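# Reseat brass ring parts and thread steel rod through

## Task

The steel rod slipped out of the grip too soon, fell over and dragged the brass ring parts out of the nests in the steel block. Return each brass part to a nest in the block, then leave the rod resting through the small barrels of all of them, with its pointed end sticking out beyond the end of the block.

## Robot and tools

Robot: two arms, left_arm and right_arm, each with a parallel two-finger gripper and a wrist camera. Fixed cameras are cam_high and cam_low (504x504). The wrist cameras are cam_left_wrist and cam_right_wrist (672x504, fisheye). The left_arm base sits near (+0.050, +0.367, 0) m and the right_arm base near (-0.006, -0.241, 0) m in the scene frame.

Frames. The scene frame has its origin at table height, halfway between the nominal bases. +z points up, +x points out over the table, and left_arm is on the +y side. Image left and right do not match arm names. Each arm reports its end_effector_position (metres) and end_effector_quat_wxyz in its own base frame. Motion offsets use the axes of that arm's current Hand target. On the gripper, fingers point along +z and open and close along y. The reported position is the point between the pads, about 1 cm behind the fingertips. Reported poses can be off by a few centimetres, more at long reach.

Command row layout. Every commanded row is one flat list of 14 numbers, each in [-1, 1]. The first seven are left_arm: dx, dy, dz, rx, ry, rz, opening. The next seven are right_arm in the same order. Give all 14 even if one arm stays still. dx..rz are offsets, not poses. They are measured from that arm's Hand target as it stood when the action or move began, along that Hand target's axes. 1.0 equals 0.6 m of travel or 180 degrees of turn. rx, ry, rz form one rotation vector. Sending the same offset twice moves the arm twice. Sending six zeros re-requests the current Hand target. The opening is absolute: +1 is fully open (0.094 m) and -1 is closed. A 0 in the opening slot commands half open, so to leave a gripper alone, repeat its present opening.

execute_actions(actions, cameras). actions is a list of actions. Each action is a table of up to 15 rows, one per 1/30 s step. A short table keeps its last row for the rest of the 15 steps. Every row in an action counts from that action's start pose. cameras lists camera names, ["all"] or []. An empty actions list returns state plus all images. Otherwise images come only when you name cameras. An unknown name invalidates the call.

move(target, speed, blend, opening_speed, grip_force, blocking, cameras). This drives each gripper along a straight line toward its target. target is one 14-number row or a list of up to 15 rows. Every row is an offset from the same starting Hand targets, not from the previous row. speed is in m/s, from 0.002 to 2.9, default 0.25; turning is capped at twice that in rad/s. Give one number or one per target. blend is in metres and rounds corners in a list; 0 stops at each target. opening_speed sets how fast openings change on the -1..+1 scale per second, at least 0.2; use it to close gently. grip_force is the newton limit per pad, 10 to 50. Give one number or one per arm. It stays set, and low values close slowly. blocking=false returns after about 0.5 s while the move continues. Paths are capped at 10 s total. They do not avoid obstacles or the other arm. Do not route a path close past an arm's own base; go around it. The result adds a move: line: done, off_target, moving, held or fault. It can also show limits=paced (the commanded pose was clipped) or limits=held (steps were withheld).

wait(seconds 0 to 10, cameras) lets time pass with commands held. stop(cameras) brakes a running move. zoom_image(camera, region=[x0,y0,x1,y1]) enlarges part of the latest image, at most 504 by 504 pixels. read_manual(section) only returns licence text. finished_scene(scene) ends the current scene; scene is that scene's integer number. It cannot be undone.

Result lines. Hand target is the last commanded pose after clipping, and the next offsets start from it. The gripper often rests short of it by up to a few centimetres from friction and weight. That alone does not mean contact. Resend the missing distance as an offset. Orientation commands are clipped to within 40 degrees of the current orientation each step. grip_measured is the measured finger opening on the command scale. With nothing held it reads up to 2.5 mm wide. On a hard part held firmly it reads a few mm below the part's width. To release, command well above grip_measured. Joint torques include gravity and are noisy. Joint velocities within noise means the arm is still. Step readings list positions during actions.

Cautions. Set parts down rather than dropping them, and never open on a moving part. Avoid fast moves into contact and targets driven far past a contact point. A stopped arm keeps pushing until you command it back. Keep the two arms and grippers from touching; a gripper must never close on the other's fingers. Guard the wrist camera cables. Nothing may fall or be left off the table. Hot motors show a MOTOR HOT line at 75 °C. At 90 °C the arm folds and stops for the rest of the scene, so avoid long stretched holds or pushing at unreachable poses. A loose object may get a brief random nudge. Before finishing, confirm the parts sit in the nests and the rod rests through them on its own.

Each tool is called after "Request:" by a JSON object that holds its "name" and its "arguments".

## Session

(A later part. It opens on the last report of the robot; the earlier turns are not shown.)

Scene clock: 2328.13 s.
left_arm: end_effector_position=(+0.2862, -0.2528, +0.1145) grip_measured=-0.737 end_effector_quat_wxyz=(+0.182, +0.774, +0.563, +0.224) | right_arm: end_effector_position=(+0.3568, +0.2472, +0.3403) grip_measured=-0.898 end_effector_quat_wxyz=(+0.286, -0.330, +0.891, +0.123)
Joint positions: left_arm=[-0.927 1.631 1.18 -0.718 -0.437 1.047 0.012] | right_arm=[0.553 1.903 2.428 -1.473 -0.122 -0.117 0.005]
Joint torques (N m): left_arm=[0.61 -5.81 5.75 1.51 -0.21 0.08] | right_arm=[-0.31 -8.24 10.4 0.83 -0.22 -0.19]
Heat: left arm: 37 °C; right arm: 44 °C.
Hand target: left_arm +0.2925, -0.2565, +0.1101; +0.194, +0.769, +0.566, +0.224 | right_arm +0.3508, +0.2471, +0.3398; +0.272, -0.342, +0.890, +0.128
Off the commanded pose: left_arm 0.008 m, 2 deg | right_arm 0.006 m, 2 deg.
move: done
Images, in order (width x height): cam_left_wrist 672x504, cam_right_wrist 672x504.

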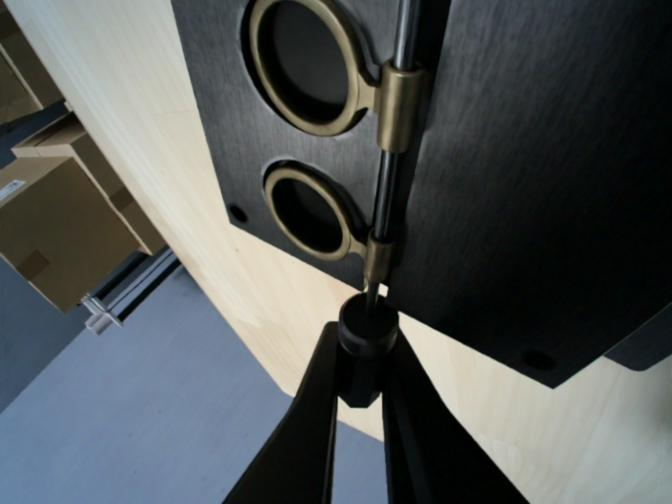

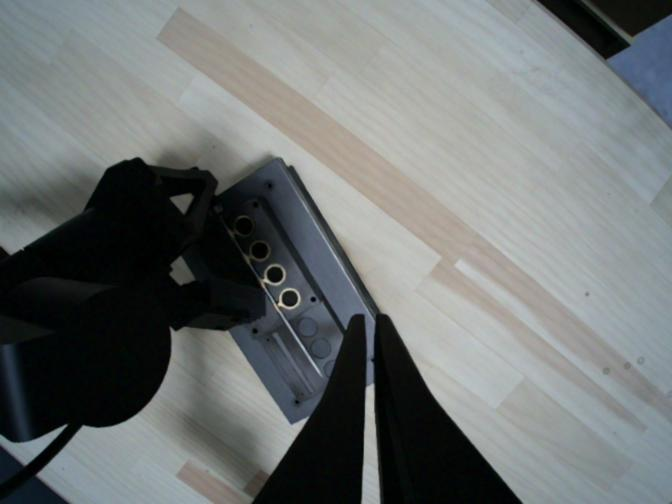

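Request:
{"name": "execute_actions", "arguments": {"actions": []}}

Request:
{"name": "zoom_image", "arguments": {"camera": "cam_right_wrist", "region": [170, 130, 370, 400]}}

Request:
{"name": "zoom_image", "arguments": {"camera": "cam_low", "region": [280, 200, 360, 280]}}

Request:
{"name": "zoom_image", "arguments": {"camera": "cam_left_wrist", "region": [200, 0, 460, 340]}}

Scene clock: 2360.77 s.
left_arm: end_effector_position=(+0.2862, -0.2528, +0.1145) grip_measured=-0.737 end_effector_quat_wxyz=(+0.182, +0.774, +0.563, +0.224) | right_arm: end_effector_position=(+0.3568, +0.2472, +0.3403) grip_measured=-0.898 end_effector_quat_wxyz=(+0.286, -0.330, +0.891, +0.123)
Joint positions: left_arm=[-0.927 1.631 1.18 -0.718 -0.437 1.047 0.012] | right_arm=[0.553 1.903 2.428 -1.473 -0.122 -0.117 0.005]
Joint velocities: within noise
Joint torques (N m): left_arm=[0.57 -5.72 5.74 1.51 -0.2 0.07] | right_arm=[-0.32 -8.25 10.37 0.83 -0.23 -0.16]
Motor temperatures (°C): left_arm=[25 27 32 38 24 23 28] | right_arm=[25 33 44 30 23 24 27]
Heat: left arm: 38 °C; right arm: 44 °C.
Hand target: left_arm +0.2925, -0.2565, +0.1101; +0.194, +0.769, +0.566, +0.224 | right_arm +0.3508, +0.2471, +0.3398; +0.272, -0.342, +0.890, +0.128
Tool commands: left_gripper/opening=-0.95 right_gripper/opening=-0.9
Off the commanded pose: left_arm 0.008 m, 2 deg | right_arm 0.006 m, 2 deg.

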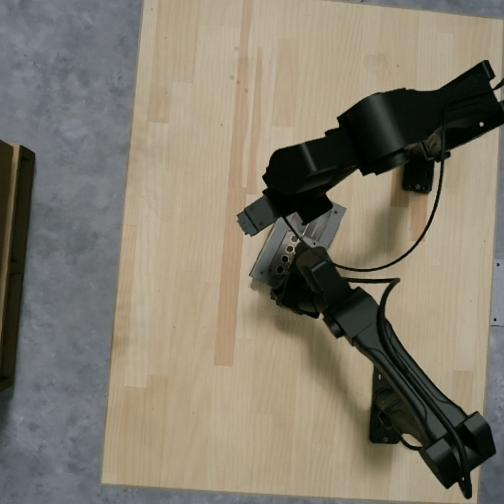

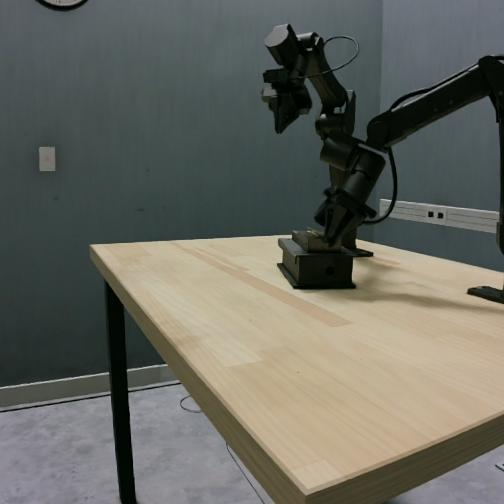

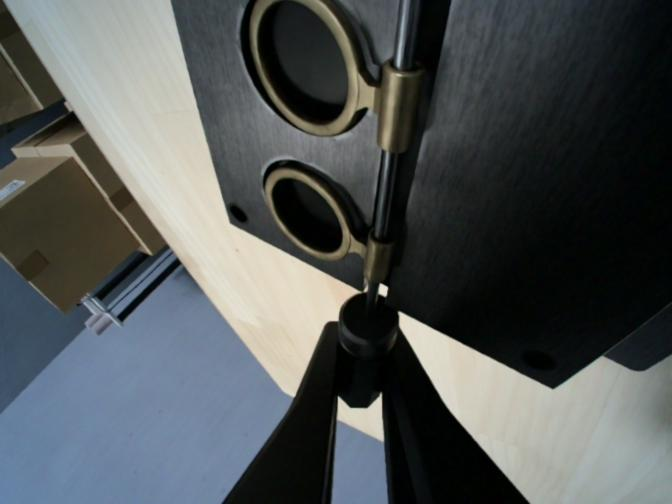

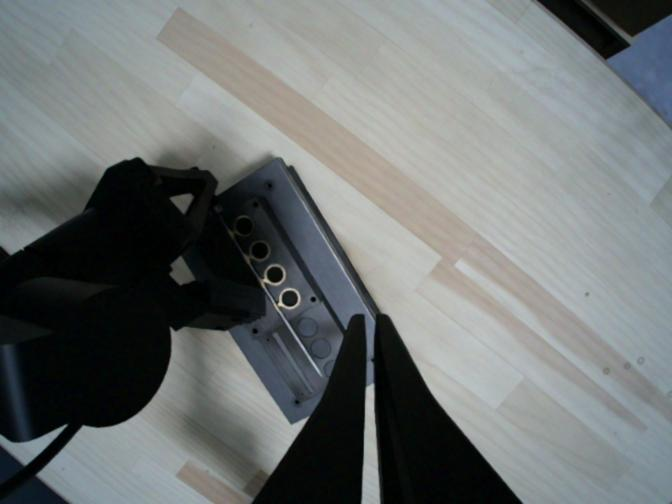

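Scaled by 1.867 from the camera's 672x504 image, which has a finer 960x720 frame.

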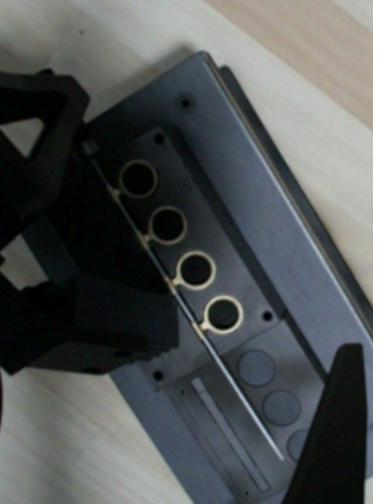

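Scaled by 6.300 from the camera's 504x504 image, which has a finer 720x720 frame.

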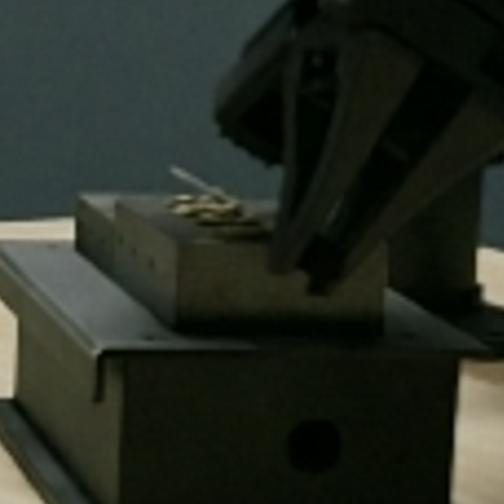

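Scaled by 1.482 from the camera's 672x504 image, which has a finer 960x720 frame.

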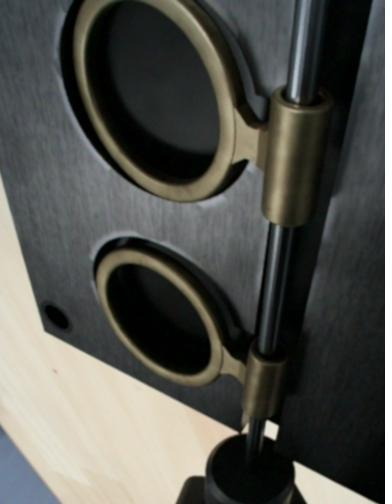

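Request:
{"name": "execute_actions", "arguments": {"actions": [[[-0.0008,-0.0033,0.0055,0,0,0,-0.95,0,0,0,0,0,0,-0.9]]]}}

Request:
{"name": "wait", "arguments": {"seconds": 0.5, "cameras": ["cam_left_wrist","cam_low","cam_right_wrist"]}}

Request:
{"name": "zoom_image", "arguments": {"camera": "cam_left_wrist", "region": [200, 0, 460, 340]}}

Request:
{"name": "zoom_image", "arguments": {"camera": "cam_low", "region": [280, 200, 360, 280]}}

Request:
{"name": "zoom_image", "arguments": {"camera": "cam_right_wrist", "region": [200, 190, 340, 390]}}

Scene clock: 2385.60 s.
left_arm: end_effector_position=(+0.2866, -0.2533, +0.1148) grip_measured=-0.737 end_effector_quat_wxyz=(+0.184, +0.774, +0.563, +0.224) | right_arm: end_effector_position=(+0.3568, +0.2472, +0.3403) grip_measured=-0.898 end_effector_quat_wxyz=(+0.286, -0.330, +0.891, +0.123)
Joint positions: left_arm=[-0.927 1.631 1.18 -0.714 -0.437 1.049 0.012] | right_arm=[0.553 1.903 2.428 -1.473 -0.122 -0.117 0.005]
Joint torques (N m): left_arm=[0.59 -5.55 4.77 1.66 -0.22 0.04] | right_arm=[-0.28 -8.25 10.33 0.84 -0.23 -0.18]
Heat: left arm: 37 °C; right arm: 44 °C.
Hand target: left_arm +0.2926, -0.2565, +0.1062; +0.194, +0.769, +0.566, +0.224 | right_arm +0.3508, +0.2471, +0.3398; +0.272, -0.342, +0.890, +0.128
Off the commanded pose: left_arm 0.011 m, 1 deg | right_arm 0.006 m, 2 deg.
Step readings (end_effector_position of left_arm | right_arm):
0: (+0.2862, -0.2528, +0.1145) | (+0.3568, +0.2472, +0.3403)
1: (+0.2864, -0.2530, +0.1147) | (+0.3568, +0.2472, +0.3403)
2: (+0.2866, -0.2533, +0.1148) | (+0.3568, +0.2472, +0.3403)
4: (+0.2866, -0.2533, +0.1148) | (+0.3568, +0.2472, +0.3403)
8: (+0.2866, -0.2533, +0.1148) | (+0.3568, +0.2472, +0.3403)
15: (+0.2866, -0.2533, +0.1148) | (+0.3568, +0.2472, +0.3403)

Scene clock: 2386.10 s.
left_arm: end_effector_position=(+0.2866, -0.2533, +0.1148) grip_measured=-0.737 end_effector_quat_wxyz=(+0.184, +0.774, +0.563, +0.224) | right_arm: end_effector_position=(+0.3568, +0.2472, +0.3403) grip_measured=-0.898 end_effector_quat_wxyz=(+0.286, -0.330, +0.891, +0.123)
Joint positions: left_arm=[-0.927 1.631 1.18 -0.714 -0.437 1.049 0.012] | right_arm=[0.553 1.903 2.428 -1.473 -0.122 -0.117 0.005]
Joint torques (N m): left_arm=[0.75 -5.46 4.85 1.67 -0.23 0.02] | right_arm=[-0.24 -8.27 10.35 0.84 -0.23 -0.18]
Heat: left arm: 37 °C; right arm: 44 °C.
Hand target: left_arm +0.2926, -0.2565, +0.1062; +0.194, +0.769, +0.566, +0.224 | right_arm +0.3508, +0.2471, +0.3398; +0.272, -0.342, +0.890, +0.128
Tool commands: left_gripper/opening=-0.95 right_gripper/opening=-0.9
Off the commanded pose: left_arm 0.011 m, 1 deg | right_arm 0.006 m, 2 deg.
wait: 0.50 s; at rest by 0.17 s
Images, in order (width x height): cam_low 504x504, cam_left_wrist 672x504, cam_right_wrist 672x504.

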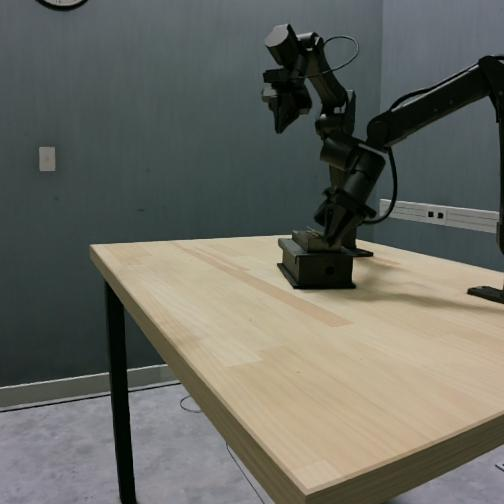

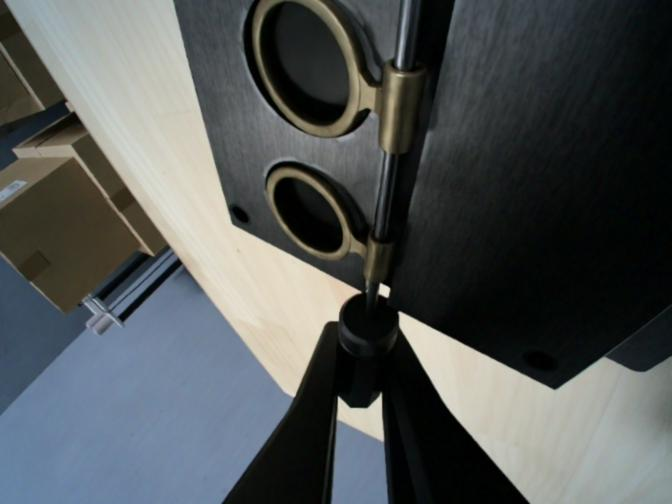

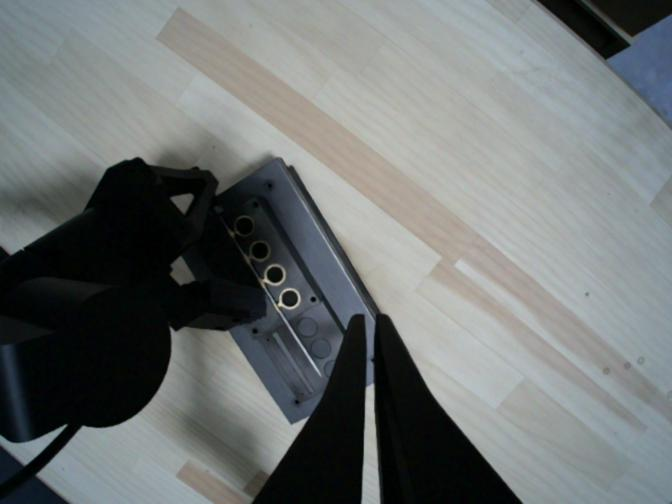

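Scaled by 1.482 from the camera's 672x504 image, which has a finer 960x720 frame.

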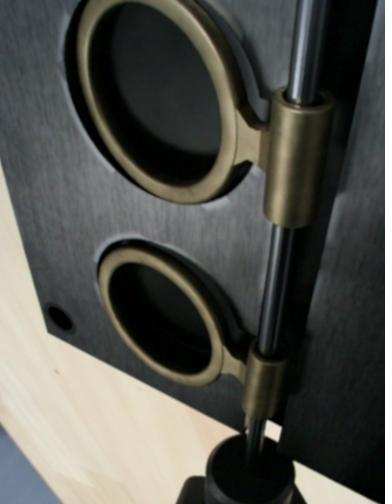

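Scaled by 6.300 from the camera's 504x504 image, which has a finer 720x720 frame.

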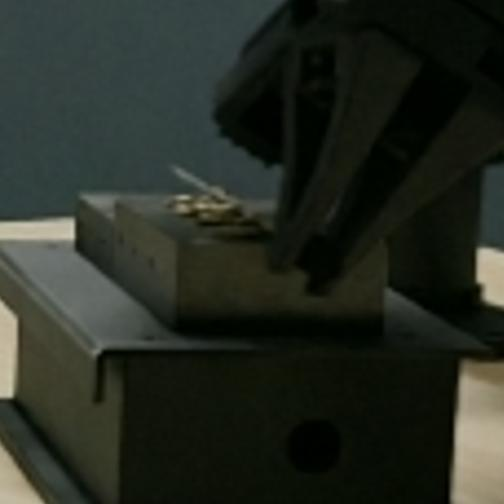

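Scaled by 2.520 from the camera's 672x504 image, which has a finer 960x720 frame.

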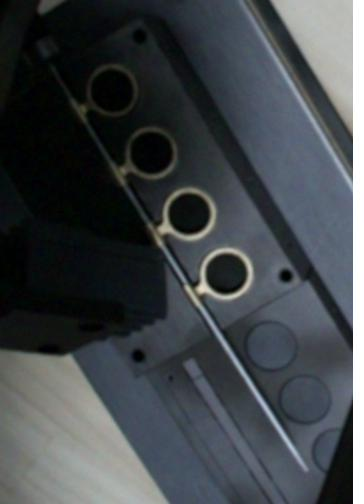

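Request:
{"name": "execute_actions", "arguments": {"actions": [[[-0.0014,-0.0030,0.0055,0,0,0,-0.95,0,0,0,0,0,0,-0.9]],[[-0.0014,-0.0030,0.0055,0,0,0,-0.95,0,0,0,0,0,0,-0.9]]]}}

Request:
{"name": "wait", "arguments": {"seconds": 0.3, "cameras": ["cam_left_wrist","cam_low","cam_right_wrist"]}}

Request:
{"name": "zoom_image", "arguments": {"camera": "cam_left_wrist", "region": [200, 0, 460, 340]}}

Request:
{"name": "zoom_image", "arguments": {"camera": "cam_low", "region": [280, 200, 360, 280]}}

Request:
{"name": "zoom_image", "arguments": {"camera": "cam_right_wrist", "region": [200, 190, 340, 390]}}

Scene clock: 2399.17 s.
left_arm: end_effector_position=(+0.2868, -0.2539, +0.1097) grip_measured=-0.737 end_effector_quat_wxyz=(+0.185, +0.775, +0.562, +0.223) | right_arm: end_effector_position=(+0.3568, +0.2472, +0.3403) grip_measured=-0.898 end_effector_quat_wxyz=(+0.286, -0.330, +0.891, +0.123)
Joint positions: left_arm=[-0.927 1.634 1.163 -0.69 -0.435 1.052 0.012] | right_arm=[0.553 1.903 2.428 -1.473 -0.122 -0.117 0.005]
Joint torques (N m): left_arm=[0.68 -4.86 4.74 1.73 -0.23 0] | right_arm=[-0.27 -8.25 10.33 0.83 -0.21 -0.18]
Heat: left arm: 37 °C; right arm: 44 °C.
Hand target: left_arm +0.2931, -0.2573, +0.0985; +0.194, +0.769, +0.566, +0.224 | right_arm +0.3508, +0.2471, +0.3398; +0.272, -0.342, +0.890, +0.128
Off the commanded pose: left_arm 0.013 m, 1 deg | right_arm 0.006 m, 2 deg.
Step readings (end_effector_position of left_arm | right_arm):
0: (+0.2866, -0.2533, +0.1148) | (+0.3568, +0.2472, +0.3403)
1: (+0.2867, -0.2534, +0.1145) | (+0.3568, +0.2472, +0.3403)
2: (+0.2866, -0.2532, +0.1136) | (+0.3568, +0.2472, +0.3403)
4: (+0.2864, -0.2530, +0.1112) | (+0.3568, +0.2472, +0.3403)
8: (+0.2865, -0.2536, +0.1103) | (+0.3568, +0.2472, +0.3403)
15: (+0.2865, -0.2536, +0.1103) | (+0.3568, +0.2472, +0.3403)
16: (+0.2867, -0.2538, +0.1101) | (+0.3568, +0.2472, +0.3403)
17: (+0.2866, -0.2537, +0.1097) | (+0.3568, +0.2472, +0.3403)
19: (+0.2868, -0.2539, +0.1097) | (+0.3568, +0.2472, +0.3403)
23: (+0.2868, -0.2539, +0.1097) | (+0.3568, +0.2472, +0.3403)
30: (+0.2868, -0.2539, +0.1097) | (+0.3568, +0.2472, +0.3403)

Scene clock: 2399.47 s.
left_arm: end_effector_position=(+0.2868, -0.2539, +0.1097) grip_measured=-0.737 end_effector_quat_wxyz=(+0.185, +0.775, +0.562, +0.223) | right_arm: end_effector_position=(+0.3568, +0.2472, +0.3403) grip_measured=-0.898 end_effector_quat_wxyz=(+0.286, -0.330, +0.891, +0.123)
Joint positions: left_arm=[-0.927 1.634 1.163 -0.69 -0.435 1.052 0.012] | right_arm=[0.553 1.903 2.428 -1.473 -0.122 -0.117 0.005]
Joint torques (N m): left_arm=[0.66 -4.93 4.67 1.7 -0.2 0.01] | right_arm=[-0.31 -8.23 10.35 0.83 -0.23 -0.17]
Heat: left arm: 37 °C; right arm: 44 °C.
Hand target: left_arm +0.2931, -0.2573, +0.0985; +0.194, +0.769, +0.566, +0.224 | right_arm +0.3508, +0.2471, +0.3398; +0.272, -0.342, +0.890, +0.128
Tool commands: left_gripper/opening=-0.95 right_gripper/opening=-0.9
Off the commanded pose: left_arm 0.013 m, 1 deg | right_arm 0.006 m, 2 deg.
wait: 0.30 s; at rest by 0.17 s
Images, in order (width x height): cam_low 504x504, cam_left_wrist 672x504, cam_right_wrist 672x504.

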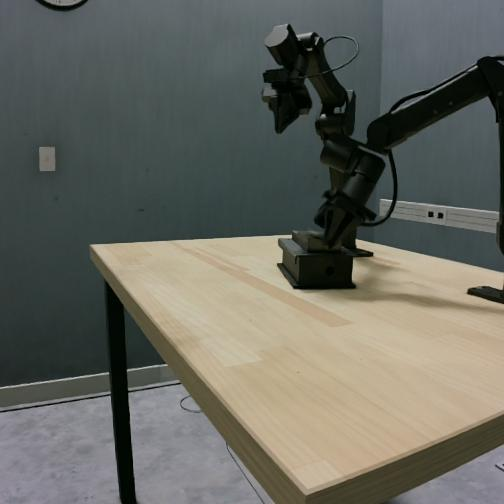

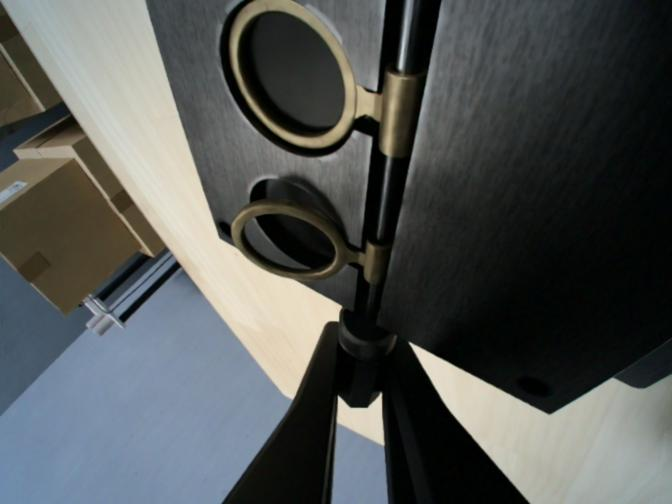

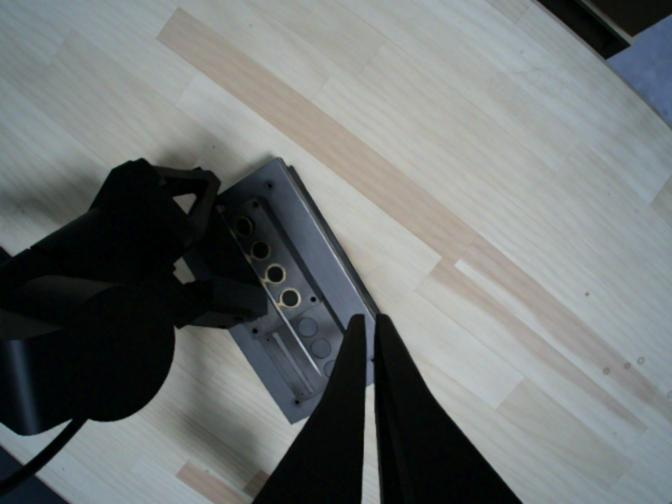

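Scaled by 1.482 from the camera's 672x504 image, which has a finer 960x720 frame.

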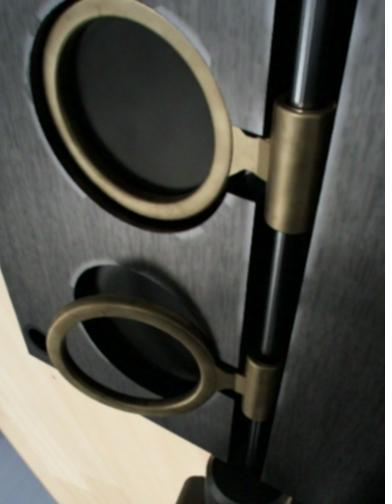

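Scaled by 6.300 from the camera's 504x504 image, which has a finer 720x720 frame.

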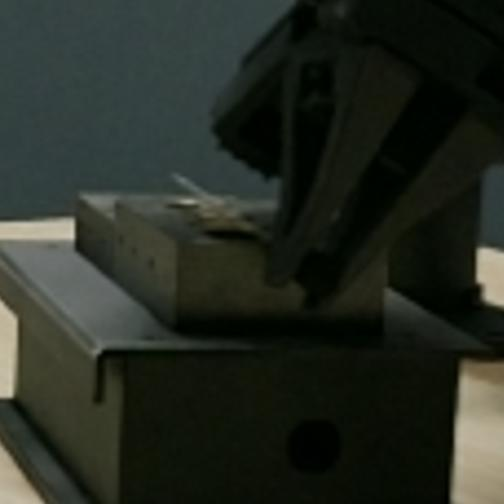

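Scaled by 2.520 from the camera's 672x504 image, which has a finer 960x720 frame.

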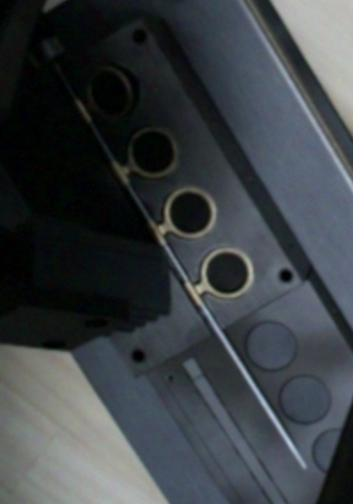

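Request:
{"name": "zoom_image", "arguments": {"camera": "cam_left_wrist", "region": [210, 150, 430, 360]}}

Request:
{"name": "zoom_image", "arguments": {"camera": "cam_right_wrist", "region": [210, 195, 310, 310]}}

Scaled by 2.291 from the camera's 672x504 image, which has a finer 960x720 frame.

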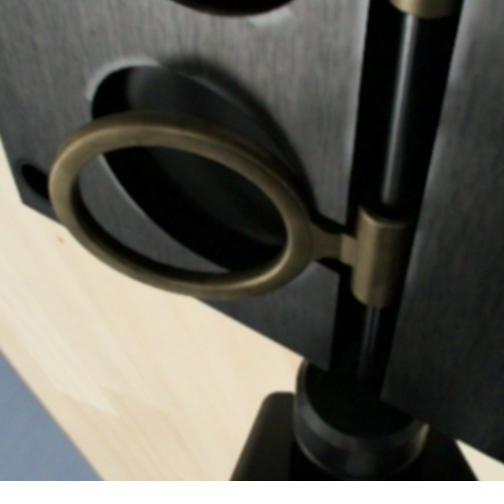

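Scaled by 4.383 from the camera's 672x504 image, which has a finer 960x720 frame.

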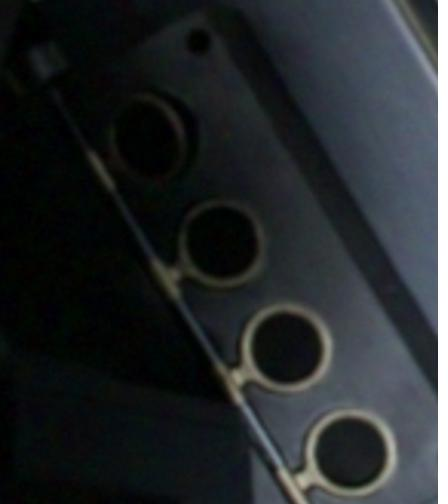

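Request:
{"name": "execute_actions", "arguments": {"actions": [[[0.0014,0.0040,-0.0075,0,0,0,-0.95,0,0,0,0,0,0,-0.9]],[[0.0014,0.0040,-0.0075,0,0,0,-0.95,0,0,0,0,0,0,-0.9]]]}}

Request:
{"name": "wait", "arguments": {"seconds": 0.3, "cameras": ["cam_left_wrist","cam_right_wrist"]}}

Request:
{"name": "zoom_image", "arguments": {"camera": "cam_left_wrist", "region": [200, 0, 460, 340]}}

Request:
{"name": "zoom_image", "arguments": {"camera": "cam_right_wrist", "region": [210, 195, 310, 310]}}

Scene clock: 2428.13 s.
left_arm: end_effector_position=(+0.2868, -0.2539, +0.1097) grip_measured=-0.737 end_effector_quat_wxyz=(+0.185, +0.775, +0.562, +0.223) | right_arm: end_effector_position=(+0.3568, +0.2472, +0.3403) grip_measured=-0.898 end_effector_quat_wxyz=(+0.286, -0.330, +0.891, +0.123)
Joint positions: left_arm=[-0.927 1.634 1.163 -0.69 -0.435 1.052 0.012] | right_arm=[0.553 1.903 2.428 -1.473 -0.122 -0.117 0.005]
Joint torques (N m): left_arm=[0.59 -5.93 6.79 1.33 -0.2 0.02] | right_arm=[-0.34 -8.21 10.4 0.83 -0.21 -0.17]
Heat: left arm: 37 °C; right arm: 44 °C.
Hand target: left_arm +0.2922, -0.2567, +0.1088; +0.194, +0.769, +0.566, +0.224 | right_arm +0.3508, +0.2471, +0.3398; +0.272, -0.342, +0.890, +0.128
Off the commanded pose: left_arm 0.006 m, 1 deg | right_arm 0.006 m, 2 deg.
Step readings (end_effector_position of left_arm | right_arm):
0: (+0.2868, -0.2539, +0.1097) | (+0.3568, +0.2472, +0.3403)
1: (+0.2868, -0.2539, +0.1097) | (+0.3568, +0.2472, +0.3403)
2: (+0.2868, -0.2539, +0.1097) | (+0.3568, +0.2472, +0.3403)
4: (+0.2868, -0.2539, +0.1097) | (+0.3568, +0.2472, +0.3403)
8: (+0.2868, -0.2539, +0.1097) | (+0.3568, +0.2472, +0.3403)
15: (+0.2868, -0.2539, +0.1097) | (+0.3568, +0.2472, +0.3403)
16: (+0.2868, -0.2539, +0.1097) | (+0.3568, +0.2472, +0.3403)
17: (+0.2868, -0.2539, +0.1097) | (+0.3568, +0.2472, +0.3403)
19: (+0.2868, -0.2539, +0.1097) | (+0.3568, +0.2472, +0.3403)
23: (+0.2868, -0.2539, +0.1097) | (+0.3568, +0.2472, +0.3403)
30: (+0.2868, -0.2539, +0.1097) | (+0.3568, +0.2472, +0.3403)

Scene clock: 2428.43 s.
left_arm: end_effector_position=(+0.2868, -0.2539, +0.1097) grip_measured=-0.737 end_effector_quat_wxyz=(+0.185, +0.775, +0.562, +0.223) | right_arm: end_effector_position=(+0.3568, +0.2472, +0.3403) grip_measured=-0.898 end_effector_quat_wxyz=(+0.286, -0.330, +0.891, +0.123)
Joint positions: left_arm=[-0.927 1.634 1.163 -0.69 -0.435 1.052 0.012] | right_arm=[0.553 1.903 2.428 -1.473 -0.122 -0.117 0.005]
Joint torques (N m): left_arm=[0.62 -5.85 6.79 1.31 -0.22 0] | right_arm=[-0.28 -8.25 10.35 0.83 -0.24 -0.19]
Heat: left arm: 37 °C; right arm: 44 °C.
Hand target: left_arm +0.2922, -0.2567, +0.1088; +0.194, +0.769, +0.566, +0.224 | right_arm +0.3508, +0.2471, +0.3398; +0.272, -0.342, +0.890, +0.128
Tool commands: left_gripper/opening=-0.95 right_gripper/opening=-0.9
Off the commanded pose: left_arm 0.006 m, 1 deg | right_arm 0.006 m, 2 deg.
wait: 0.30 s; at rest by 0.17 s
Images, in order (width x height): cam_left_wrist 672x504, cam_right_wrist 672x504.

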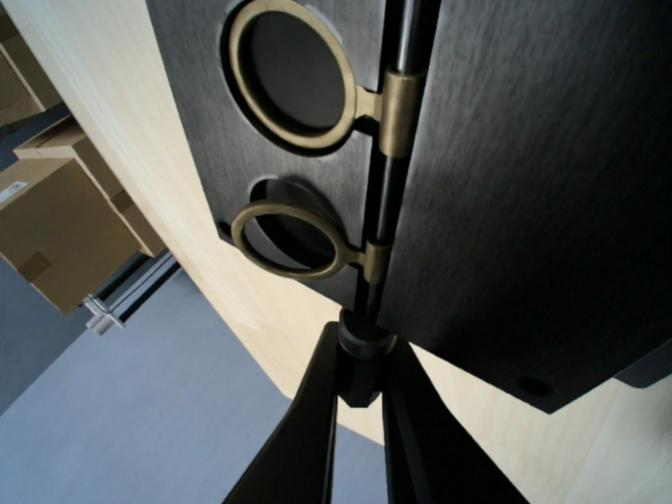

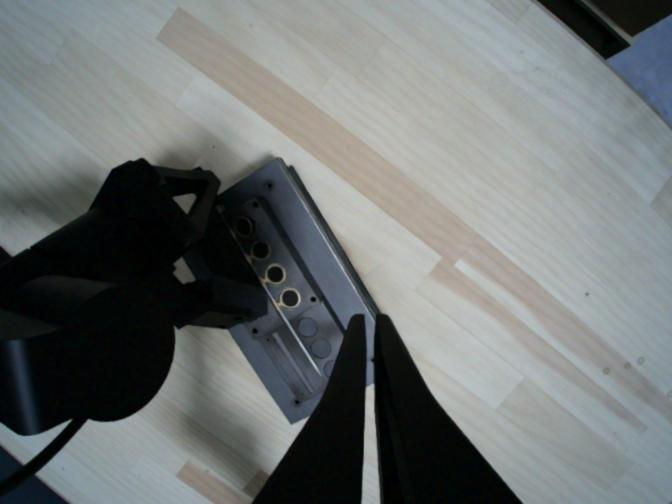

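Scaled by 1.482 from the camera's 672x504 image, which has a finer 960x720 frame.

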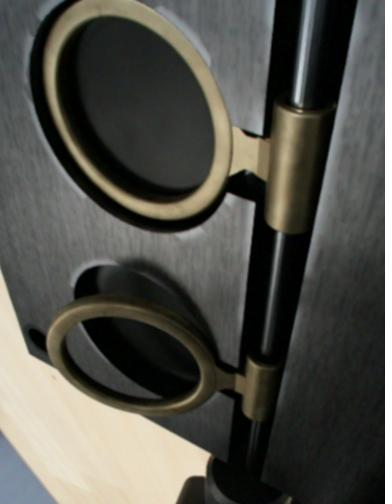

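Scaled by 4.383 from the camera's 672x504 image, which has a finer 960x720 frame.

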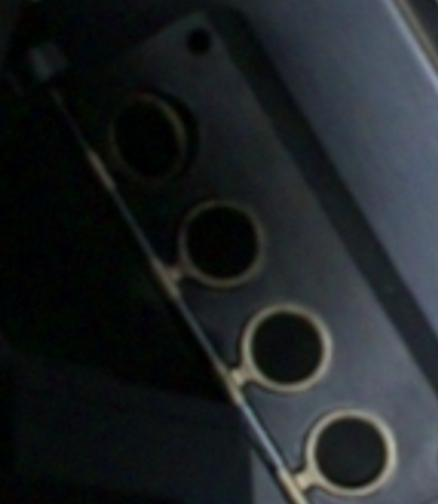

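Request:
{"name": "execute_actions", "arguments": {"actions": [[[0.0014,0.0040,-0.0075,0,0,0,-0.95,0,0,0,0,0,0,-0.9]]]}}

Request:
{"name": "wait", "arguments": {"seconds": 0.3, "cameras": ["cam_left_wrist","cam_right_wrist"]}}

Request:
{"name": "zoom_image", "arguments": {"camera": "cam_left_wrist", "region": [200, 0, 460, 340]}}

Request:
{"name": "zoom_image", "arguments": {"camera": "cam_right_wrist", "region": [210, 195, 310, 310]}}

Scene clock: 2439.33 s.
left_arm: end_effector_position=(+0.2868, -0.2539, +0.1097) grip_measured=-0.737 end_effector_quat_wxyz=(+0.185, +0.775, +0.562, +0.223) | right_arm: end_effector_position=(+0.3568, +0.2472, +0.3403) grip_measured=-0.898 end_effector_quat_wxyz=(+0.286, -0.330, +0.891, +0.123)
Joint positions: left_arm=[-0.927 1.634 1.163 -0.69 -0.435 1.052 0.012] | right_arm=[0.553 1.903 2.428 -1.473 -0.122 -0.117 0.005]
Joint torques (N m): left_arm=[0.44 -6.42 7.9 1.08 -0.21 -0.02] | right_arm=[-0.29 -8.27 10.4 0.83 -0.22 -0.17]
Heat: left arm: 36 °C; right arm: 44 °C.
Hand target: left_arm +0.2917, -0.2563, +0.1139; +0.194, +0.769, +0.566, +0.224 | right_arm +0.3508, +0.2471, +0.3398; +0.272, -0.342, +0.890, +0.128
Off the commanded pose: left_arm 0.007 m, 1 deg | right_arm 0.006 m, 2 deg.
Step readings (end_effector_position of left_arm | right_arm):
0: (+0.2868, -0.2539, +0.1097) | (+0.3568, +0.2472, +0.3403)
1: (+0.2868, -0.2539, +0.1097) | (+0.3568, +0.2472, +0.3403)
2: (+0.2868, -0.2539, +0.1097) | (+0.3568, +0.2472, +0.3403)
4: (+0.2868, -0.2539, +0.1097) | (+0.3568, +0.2472, +0.3403)
8: (+0.2868, -0.2539, +0.1097) | (+0.3568, +0.2472, +0.3403)
15: (+0.2868, -0.2539, +0.1097) | (+0.3568, +0.2472, +0.3403)

Scene clock: 2439.63 s.
left_arm: end_effector_position=(+0.2868, -0.2539, +0.1097) grip_measured=-0.737 end_effector_quat_wxyz=(+0.185, +0.775, +0.562, +0.223) | right_arm: end_effector_position=(+0.3568, +0.2472, +0.3403) grip_measured=-0.898 end_effector_quat_wxyz=(+0.286, -0.330, +0.891, +0.123)
Joint positions: left_arm=[-0.927 1.634 1.163 -0.69 -0.435 1.052 0.012] | right_arm=[0.553 1.903 2.428 -1.473 -0.122 -0.117 0.005]
Joint torques (N m): left_arm=[0.44 -6.43 7.95 1.07 -0.22 -0.01] | right_arm=[-0.31 -8.28 10.37 0.82 -0.21 -0.17]
Heat: left arm: 36 °C; right arm: 44 °C.
Hand target: left_arm +0.2917, -0.2563, +0.1139; +0.194, +0.769, +0.566, +0.224 | right_arm +0.3508, +0.2471, +0.3398; +0.272, -0.342, +0.890, +0.128
Tool commands: left_gripper/opening=-0.95 right_gripper/opening=-0.9
Off the commanded pose: left_arm 0.007 m, 1 deg | right_arm 0.006 m, 2 deg.
wait: 0.30 s; at rest by 0.17 s
Images, in order (width x height): cam_left_wrist 672x504, cam_right_wrist 672x504.

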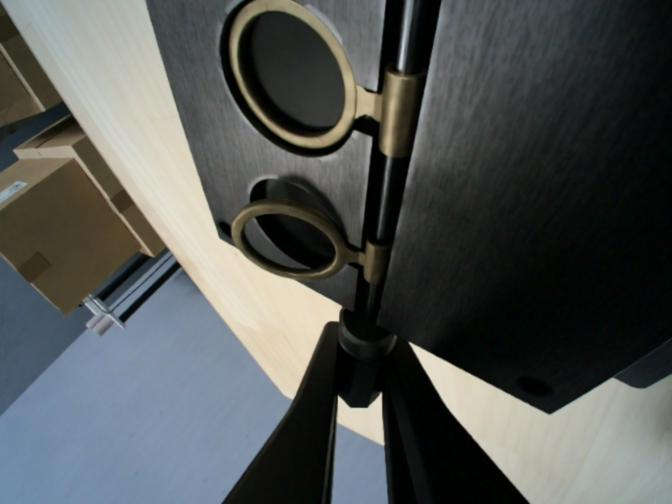

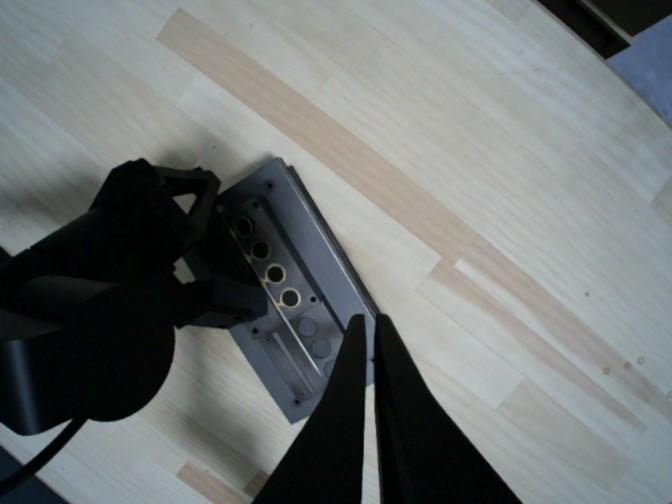

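Scaled by 1.482 from the camera's 672x504 image, which has a finer 960x720 frame.

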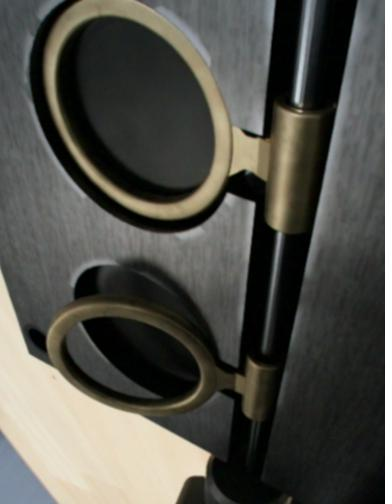

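Scaled by 4.383 from the camera's 672x504 image, which has a finer 960x720 frame.

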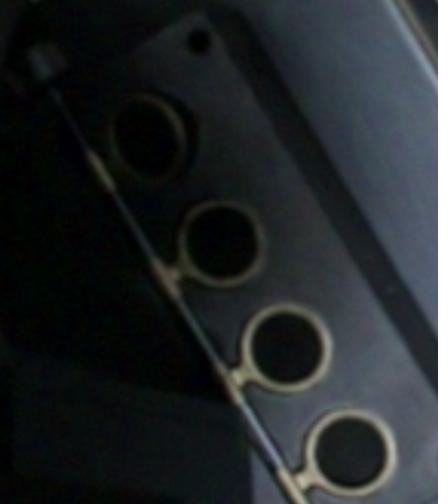

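Request:
{"name": "execute_actions", "arguments": {"actions": [[[0.0014,0.0040,-0.0075,0,0,0,-0.95,0,0,0,0,0,0,-0.9]]]}}

Request:
{"name": "wait", "arguments": {"seconds": 0.3, "cameras": ["cam_left_wrist","cam_right_wrist"]}}

Request:
{"name": "zoom_image", "arguments": {"camera": "cam_left_wrist", "region": [200, 0, 460, 340]}}

Request:
{"name": "zoom_image", "arguments": {"camera": "cam_right_wrist", "region": [210, 195, 310, 310]}}

Scene clock: 2455.60 s.
left_arm: end_effector_position=(+0.2868, -0.2539, +0.1097) grip_measured=-0.737 end_effector_quat_wxyz=(+0.185, +0.775, +0.562, +0.223) | right_arm: end_effector_position=(+0.3568, +0.2472, +0.3403) grip_measured=-0.898 end_effector_quat_wxyz=(+0.286, -0.330, +0.891, +0.123)
Joint positions: left_arm=[-0.927 1.634 1.163 -0.69 -0.435 1.052 0.012] | right_arm=[0.553 1.903 2.428 -1.473 -0.122 -0.117 0.005]
Joint torques (N m): left_arm=[0.39 -6.9 9.18 0.89 -0.22 -0.02] | right_arm=[-0.34 -8.21 10.36 0.83 -0.22 -0.16]
Heat: left arm: 35 °C; right arm: 44 °C.
Hand target: left_arm +0.2913, -0.2560, +0.1191; +0.194, +0.769, +0.566, +0.224 | right_arm +0.3508, +0.2471, +0.3398; +0.272, -0.342, +0.890, +0.128
Off the commanded pose: left_arm 0.011 m, 1 deg | right_arm 0.006 m, 2 deg.
Step readings (end_effector_position of left_arm | right_arm):
0: (+0.2868, -0.2539, +0.1097) | (+0.3568, +0.2472, +0.3403)
1: (+0.2868, -0.2539, +0.1097) | (+0.3568, +0.2472, +0.3403)
2: (+0.2868, -0.2539, +0.1097) | (+0.3568, +0.2472, +0.3403)
4: (+0.2868, -0.2539, +0.1097) | (+0.3568, +0.2472, +0.3403)
8: (+0.2868, -0.2539, +0.1097) | (+0.3568, +0.2472, +0.3403)
15: (+0.2868, -0.2539, +0.1097) | (+0.3568, +0.2472, +0.3403)

Scene clock: 2455.90 s.
left_arm: end_effector_position=(+0.2868, -0.2539, +0.1097) grip_measured=-0.737 end_effector_quat_wxyz=(+0.185, +0.775, +0.562, +0.223) | right_arm: end_effector_position=(+0.3568, +0.2472, +0.3403) grip_measured=-0.898 end_effector_quat_wxyz=(+0.286, -0.330, +0.891, +0.123)
Joint positions: left_arm=[-0.927 1.634 1.163 -0.69 -0.435 1.052 0.012] | right_arm=[0.553 1.903 2.428 -1.473 -0.122 -0.117 0.005]
Joint torques (N m): left_arm=[0.57 -6.87 9.06 0.89 -0.22 0.01] | right_arm=[-0.35 -8.28 10.39 0.83 -0.22 -0.16]
Heat: left arm: 35 °C; right arm: 44 °C.
Hand target: left_arm +0.2913, -0.2560, +0.1191; +0.194, +0.769, +0.566, +0.224 | right_arm +0.3508, +0.2471, +0.3398; +0.272, -0.342, +0.890, +0.128
Tool commands: left_gripper/opening=-0.95 right_gripper/opening=-0.9
Off the commanded pose: left_arm 0.011 m, 1 deg | right_arm 0.006 m, 2 deg.
wait: 0.30 s; at rest by 0.17 s
Images, in order (width x height): cam_left_wrist 672x504, cam_right_wrist 672x504.

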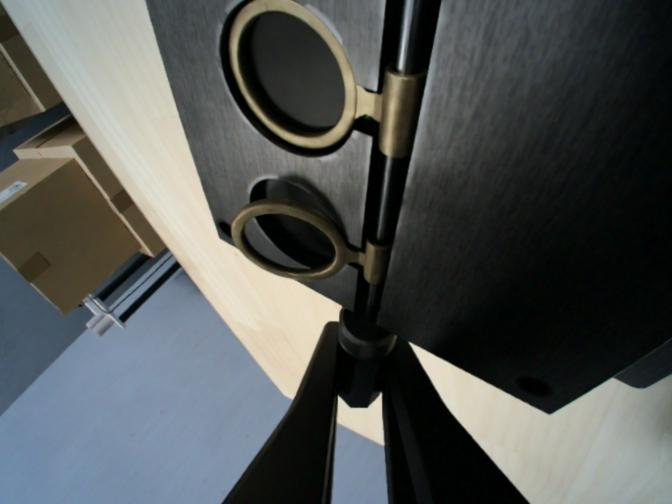

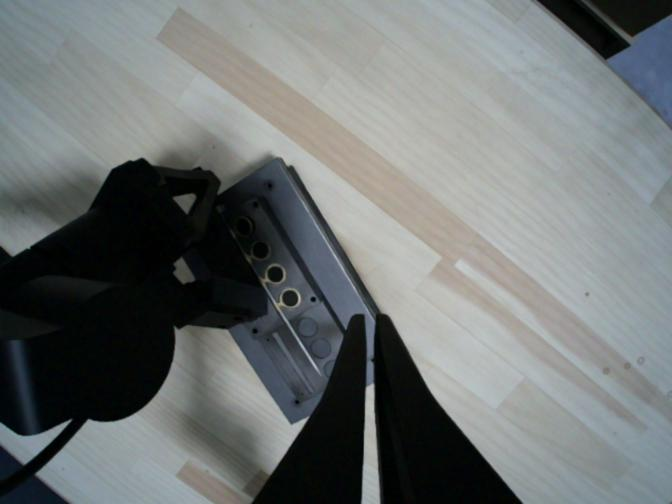

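Scaled by 1.482 from the camera's 672x504 image, which has a finer 960x720 frame.

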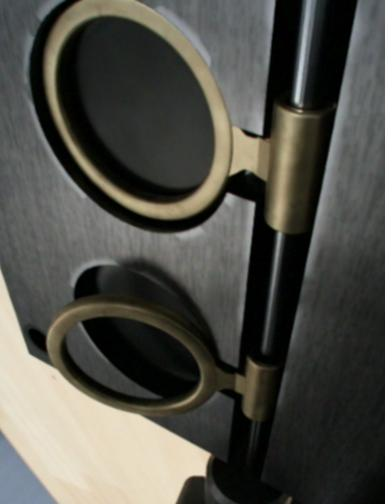

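Scaled by 4.383 from the camera's 672x504 image, which has a finer 960x720 frame.

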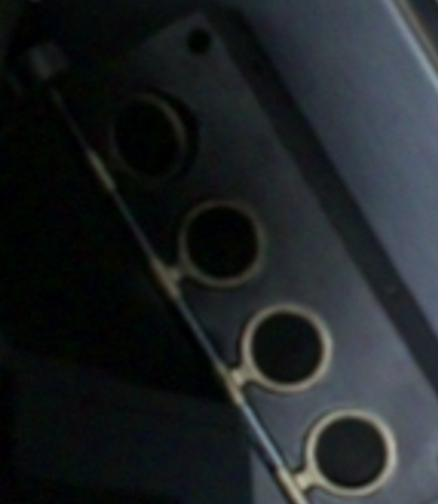

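Request:
{"name": "execute_actions", "arguments": {"actions": [[[0.0014,0.0030,-0.0055,0,0,0,-0.95,0,0,0,0,0,0,-0.9]]]}}

Request:
{"name": "wait", "arguments": {"seconds": 0.3, "cameras": ["cam_left_wrist","cam_right_wrist"]}}

Request:
{"name": "zoom_image", "arguments": {"camera": "cam_left_wrist", "region": [200, 0, 460, 340]}}

Request:
{"name": "zoom_image", "arguments": {"camera": "cam_right_wrist", "region": [210, 195, 310, 310]}}

Scene clock: 2464.50 s.
left_arm: end_effector_position=(+0.2866, -0.2536, +0.1095) grip_measured=-0.737 end_effector_quat_wxyz=(+0.184, +0.775, +0.561, +0.223) | right_arm: end_effector_position=(+0.3568, +0.2472, +0.3403) grip_measured=-0.898 end_effector_quat_wxyz=(+0.286, -0.330, +0.891, +0.123)
Joint positions: left_arm=[-0.927 1.634 1.163 -0.691 -0.435 1.052 0.012] | right_arm=[0.553 1.903 2.428 -1.473 -0.122 -0.117 0.005]
Joint torques (N m): left_arm=[0.55 -7.28 10 0.78 -0.22 -0.02] | right_arm=[-0.35 -8.25 10.35 0.83 -0.22 -0.17]
Heat: left arm: 35 °C; right arm: 44 °C.
Hand target: left_arm +0.2911, -0.2556, +0.1229; +0.194, +0.769, +0.566, +0.224 | right_arm +0.3508, +0.2471, +0.3398; +0.272, -0.342, +0.890, +0.128
Off the commanded pose: left_arm 0.014 m, 1 deg | right_arm 0.006 m, 2 deg.
Step readings (end_effector_position of left_arm | right_arm):
0: (+0.2868, -0.2539, +0.1097) | (+0.3568, +0.2472, +0.3403)
1: (+0.2866, -0.2536, +0.1095) | (+0.3568, +0.2472, +0.3403)
2: (+0.2866, -0.2536, +0.1095) | (+0.3568, +0.2472, +0.3403)
4: (+0.2866, -0.2536, +0.1095) | (+0.3568, +0.2472, +0.3403)
8: (+0.2866, -0.2536, +0.1095) | (+0.3568, +0.2472, +0.3403)
15: (+0.2866, -0.2536, +0.1095) | (+0.3568, +0.2472, +0.3403)

Scene clock: 2464.80 s.
left_arm: end_effector_position=(+0.2866, -0.2536, +0.1095) grip_measured=-0.737 end_effector_quat_wxyz=(+0.184, +0.775, +0.561, +0.223) | right_arm: end_effector_position=(+0.3568, +0.2472, +0.3403) grip_measured=-0.898 end_effector_quat_wxyz=(+0.286, -0.330, +0.891, +0.123)
Joint positions: left_arm=[-0.927 1.634 1.163 -0.691 -0.435 1.052 0.012] | right_arm=[0.553 1.903 2.428 -1.473 -0.122 -0.117 0.005]
Joint torques (N m): left_arm=[0.53 -7.2 9.96 0.76 -0.23 -0.03] | right_arm=[-0.28 -8.27 10.35 0.83 -0.23 -0.19]
Heat: left arm: 35 °C; right arm: 44 °C.
Hand target: left_arm +0.2911, -0.2556, +0.1229; +0.194, +0.769, +0.566, +0.224 | right_arm +0.3508, +0.2471, +0.3398; +0.272, -0.342, +0.890, +0.128
Tool commands: left_gripper/opening=-0.95 right_gripper/opening=-0.9
Off the commanded pose: left_arm 0.014 m, 1 deg | right_arm 0.006 m, 2 deg.
wait: 0.30 s; at rest by 0.17 s
Images, in order (width x height): cam_left_wrist 672x504, cam_right_wrist 672x504.

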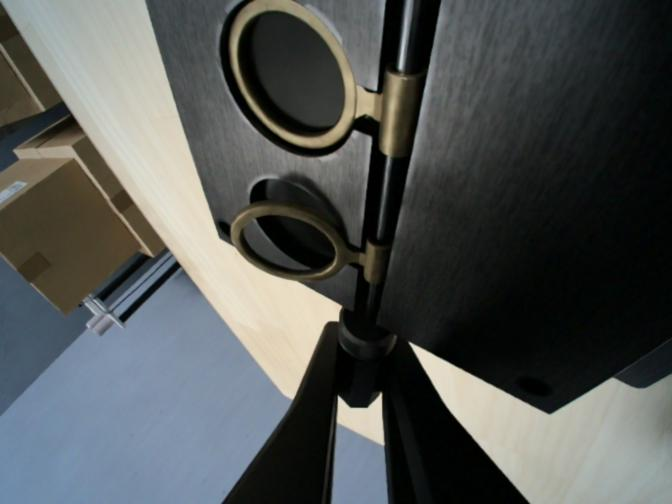

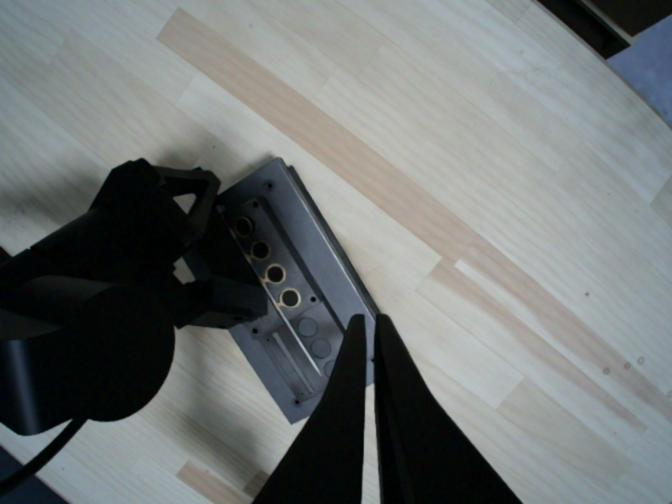

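Scaled by 1.482 from the camera's 672x504 image, which has a finer 960x720 frame.

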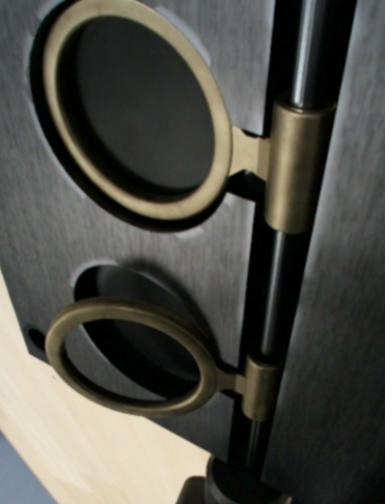

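Scaled by 4.383 from the camera's 672x504 image, which has a finer 960x720 frame.

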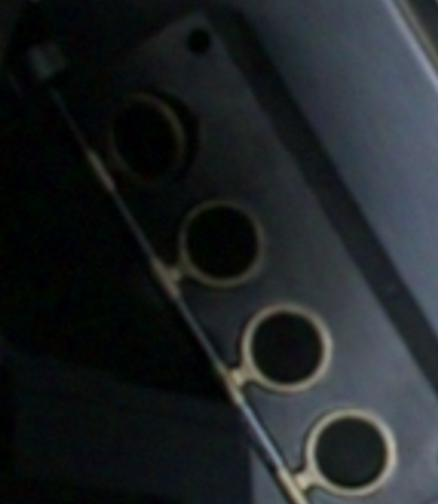

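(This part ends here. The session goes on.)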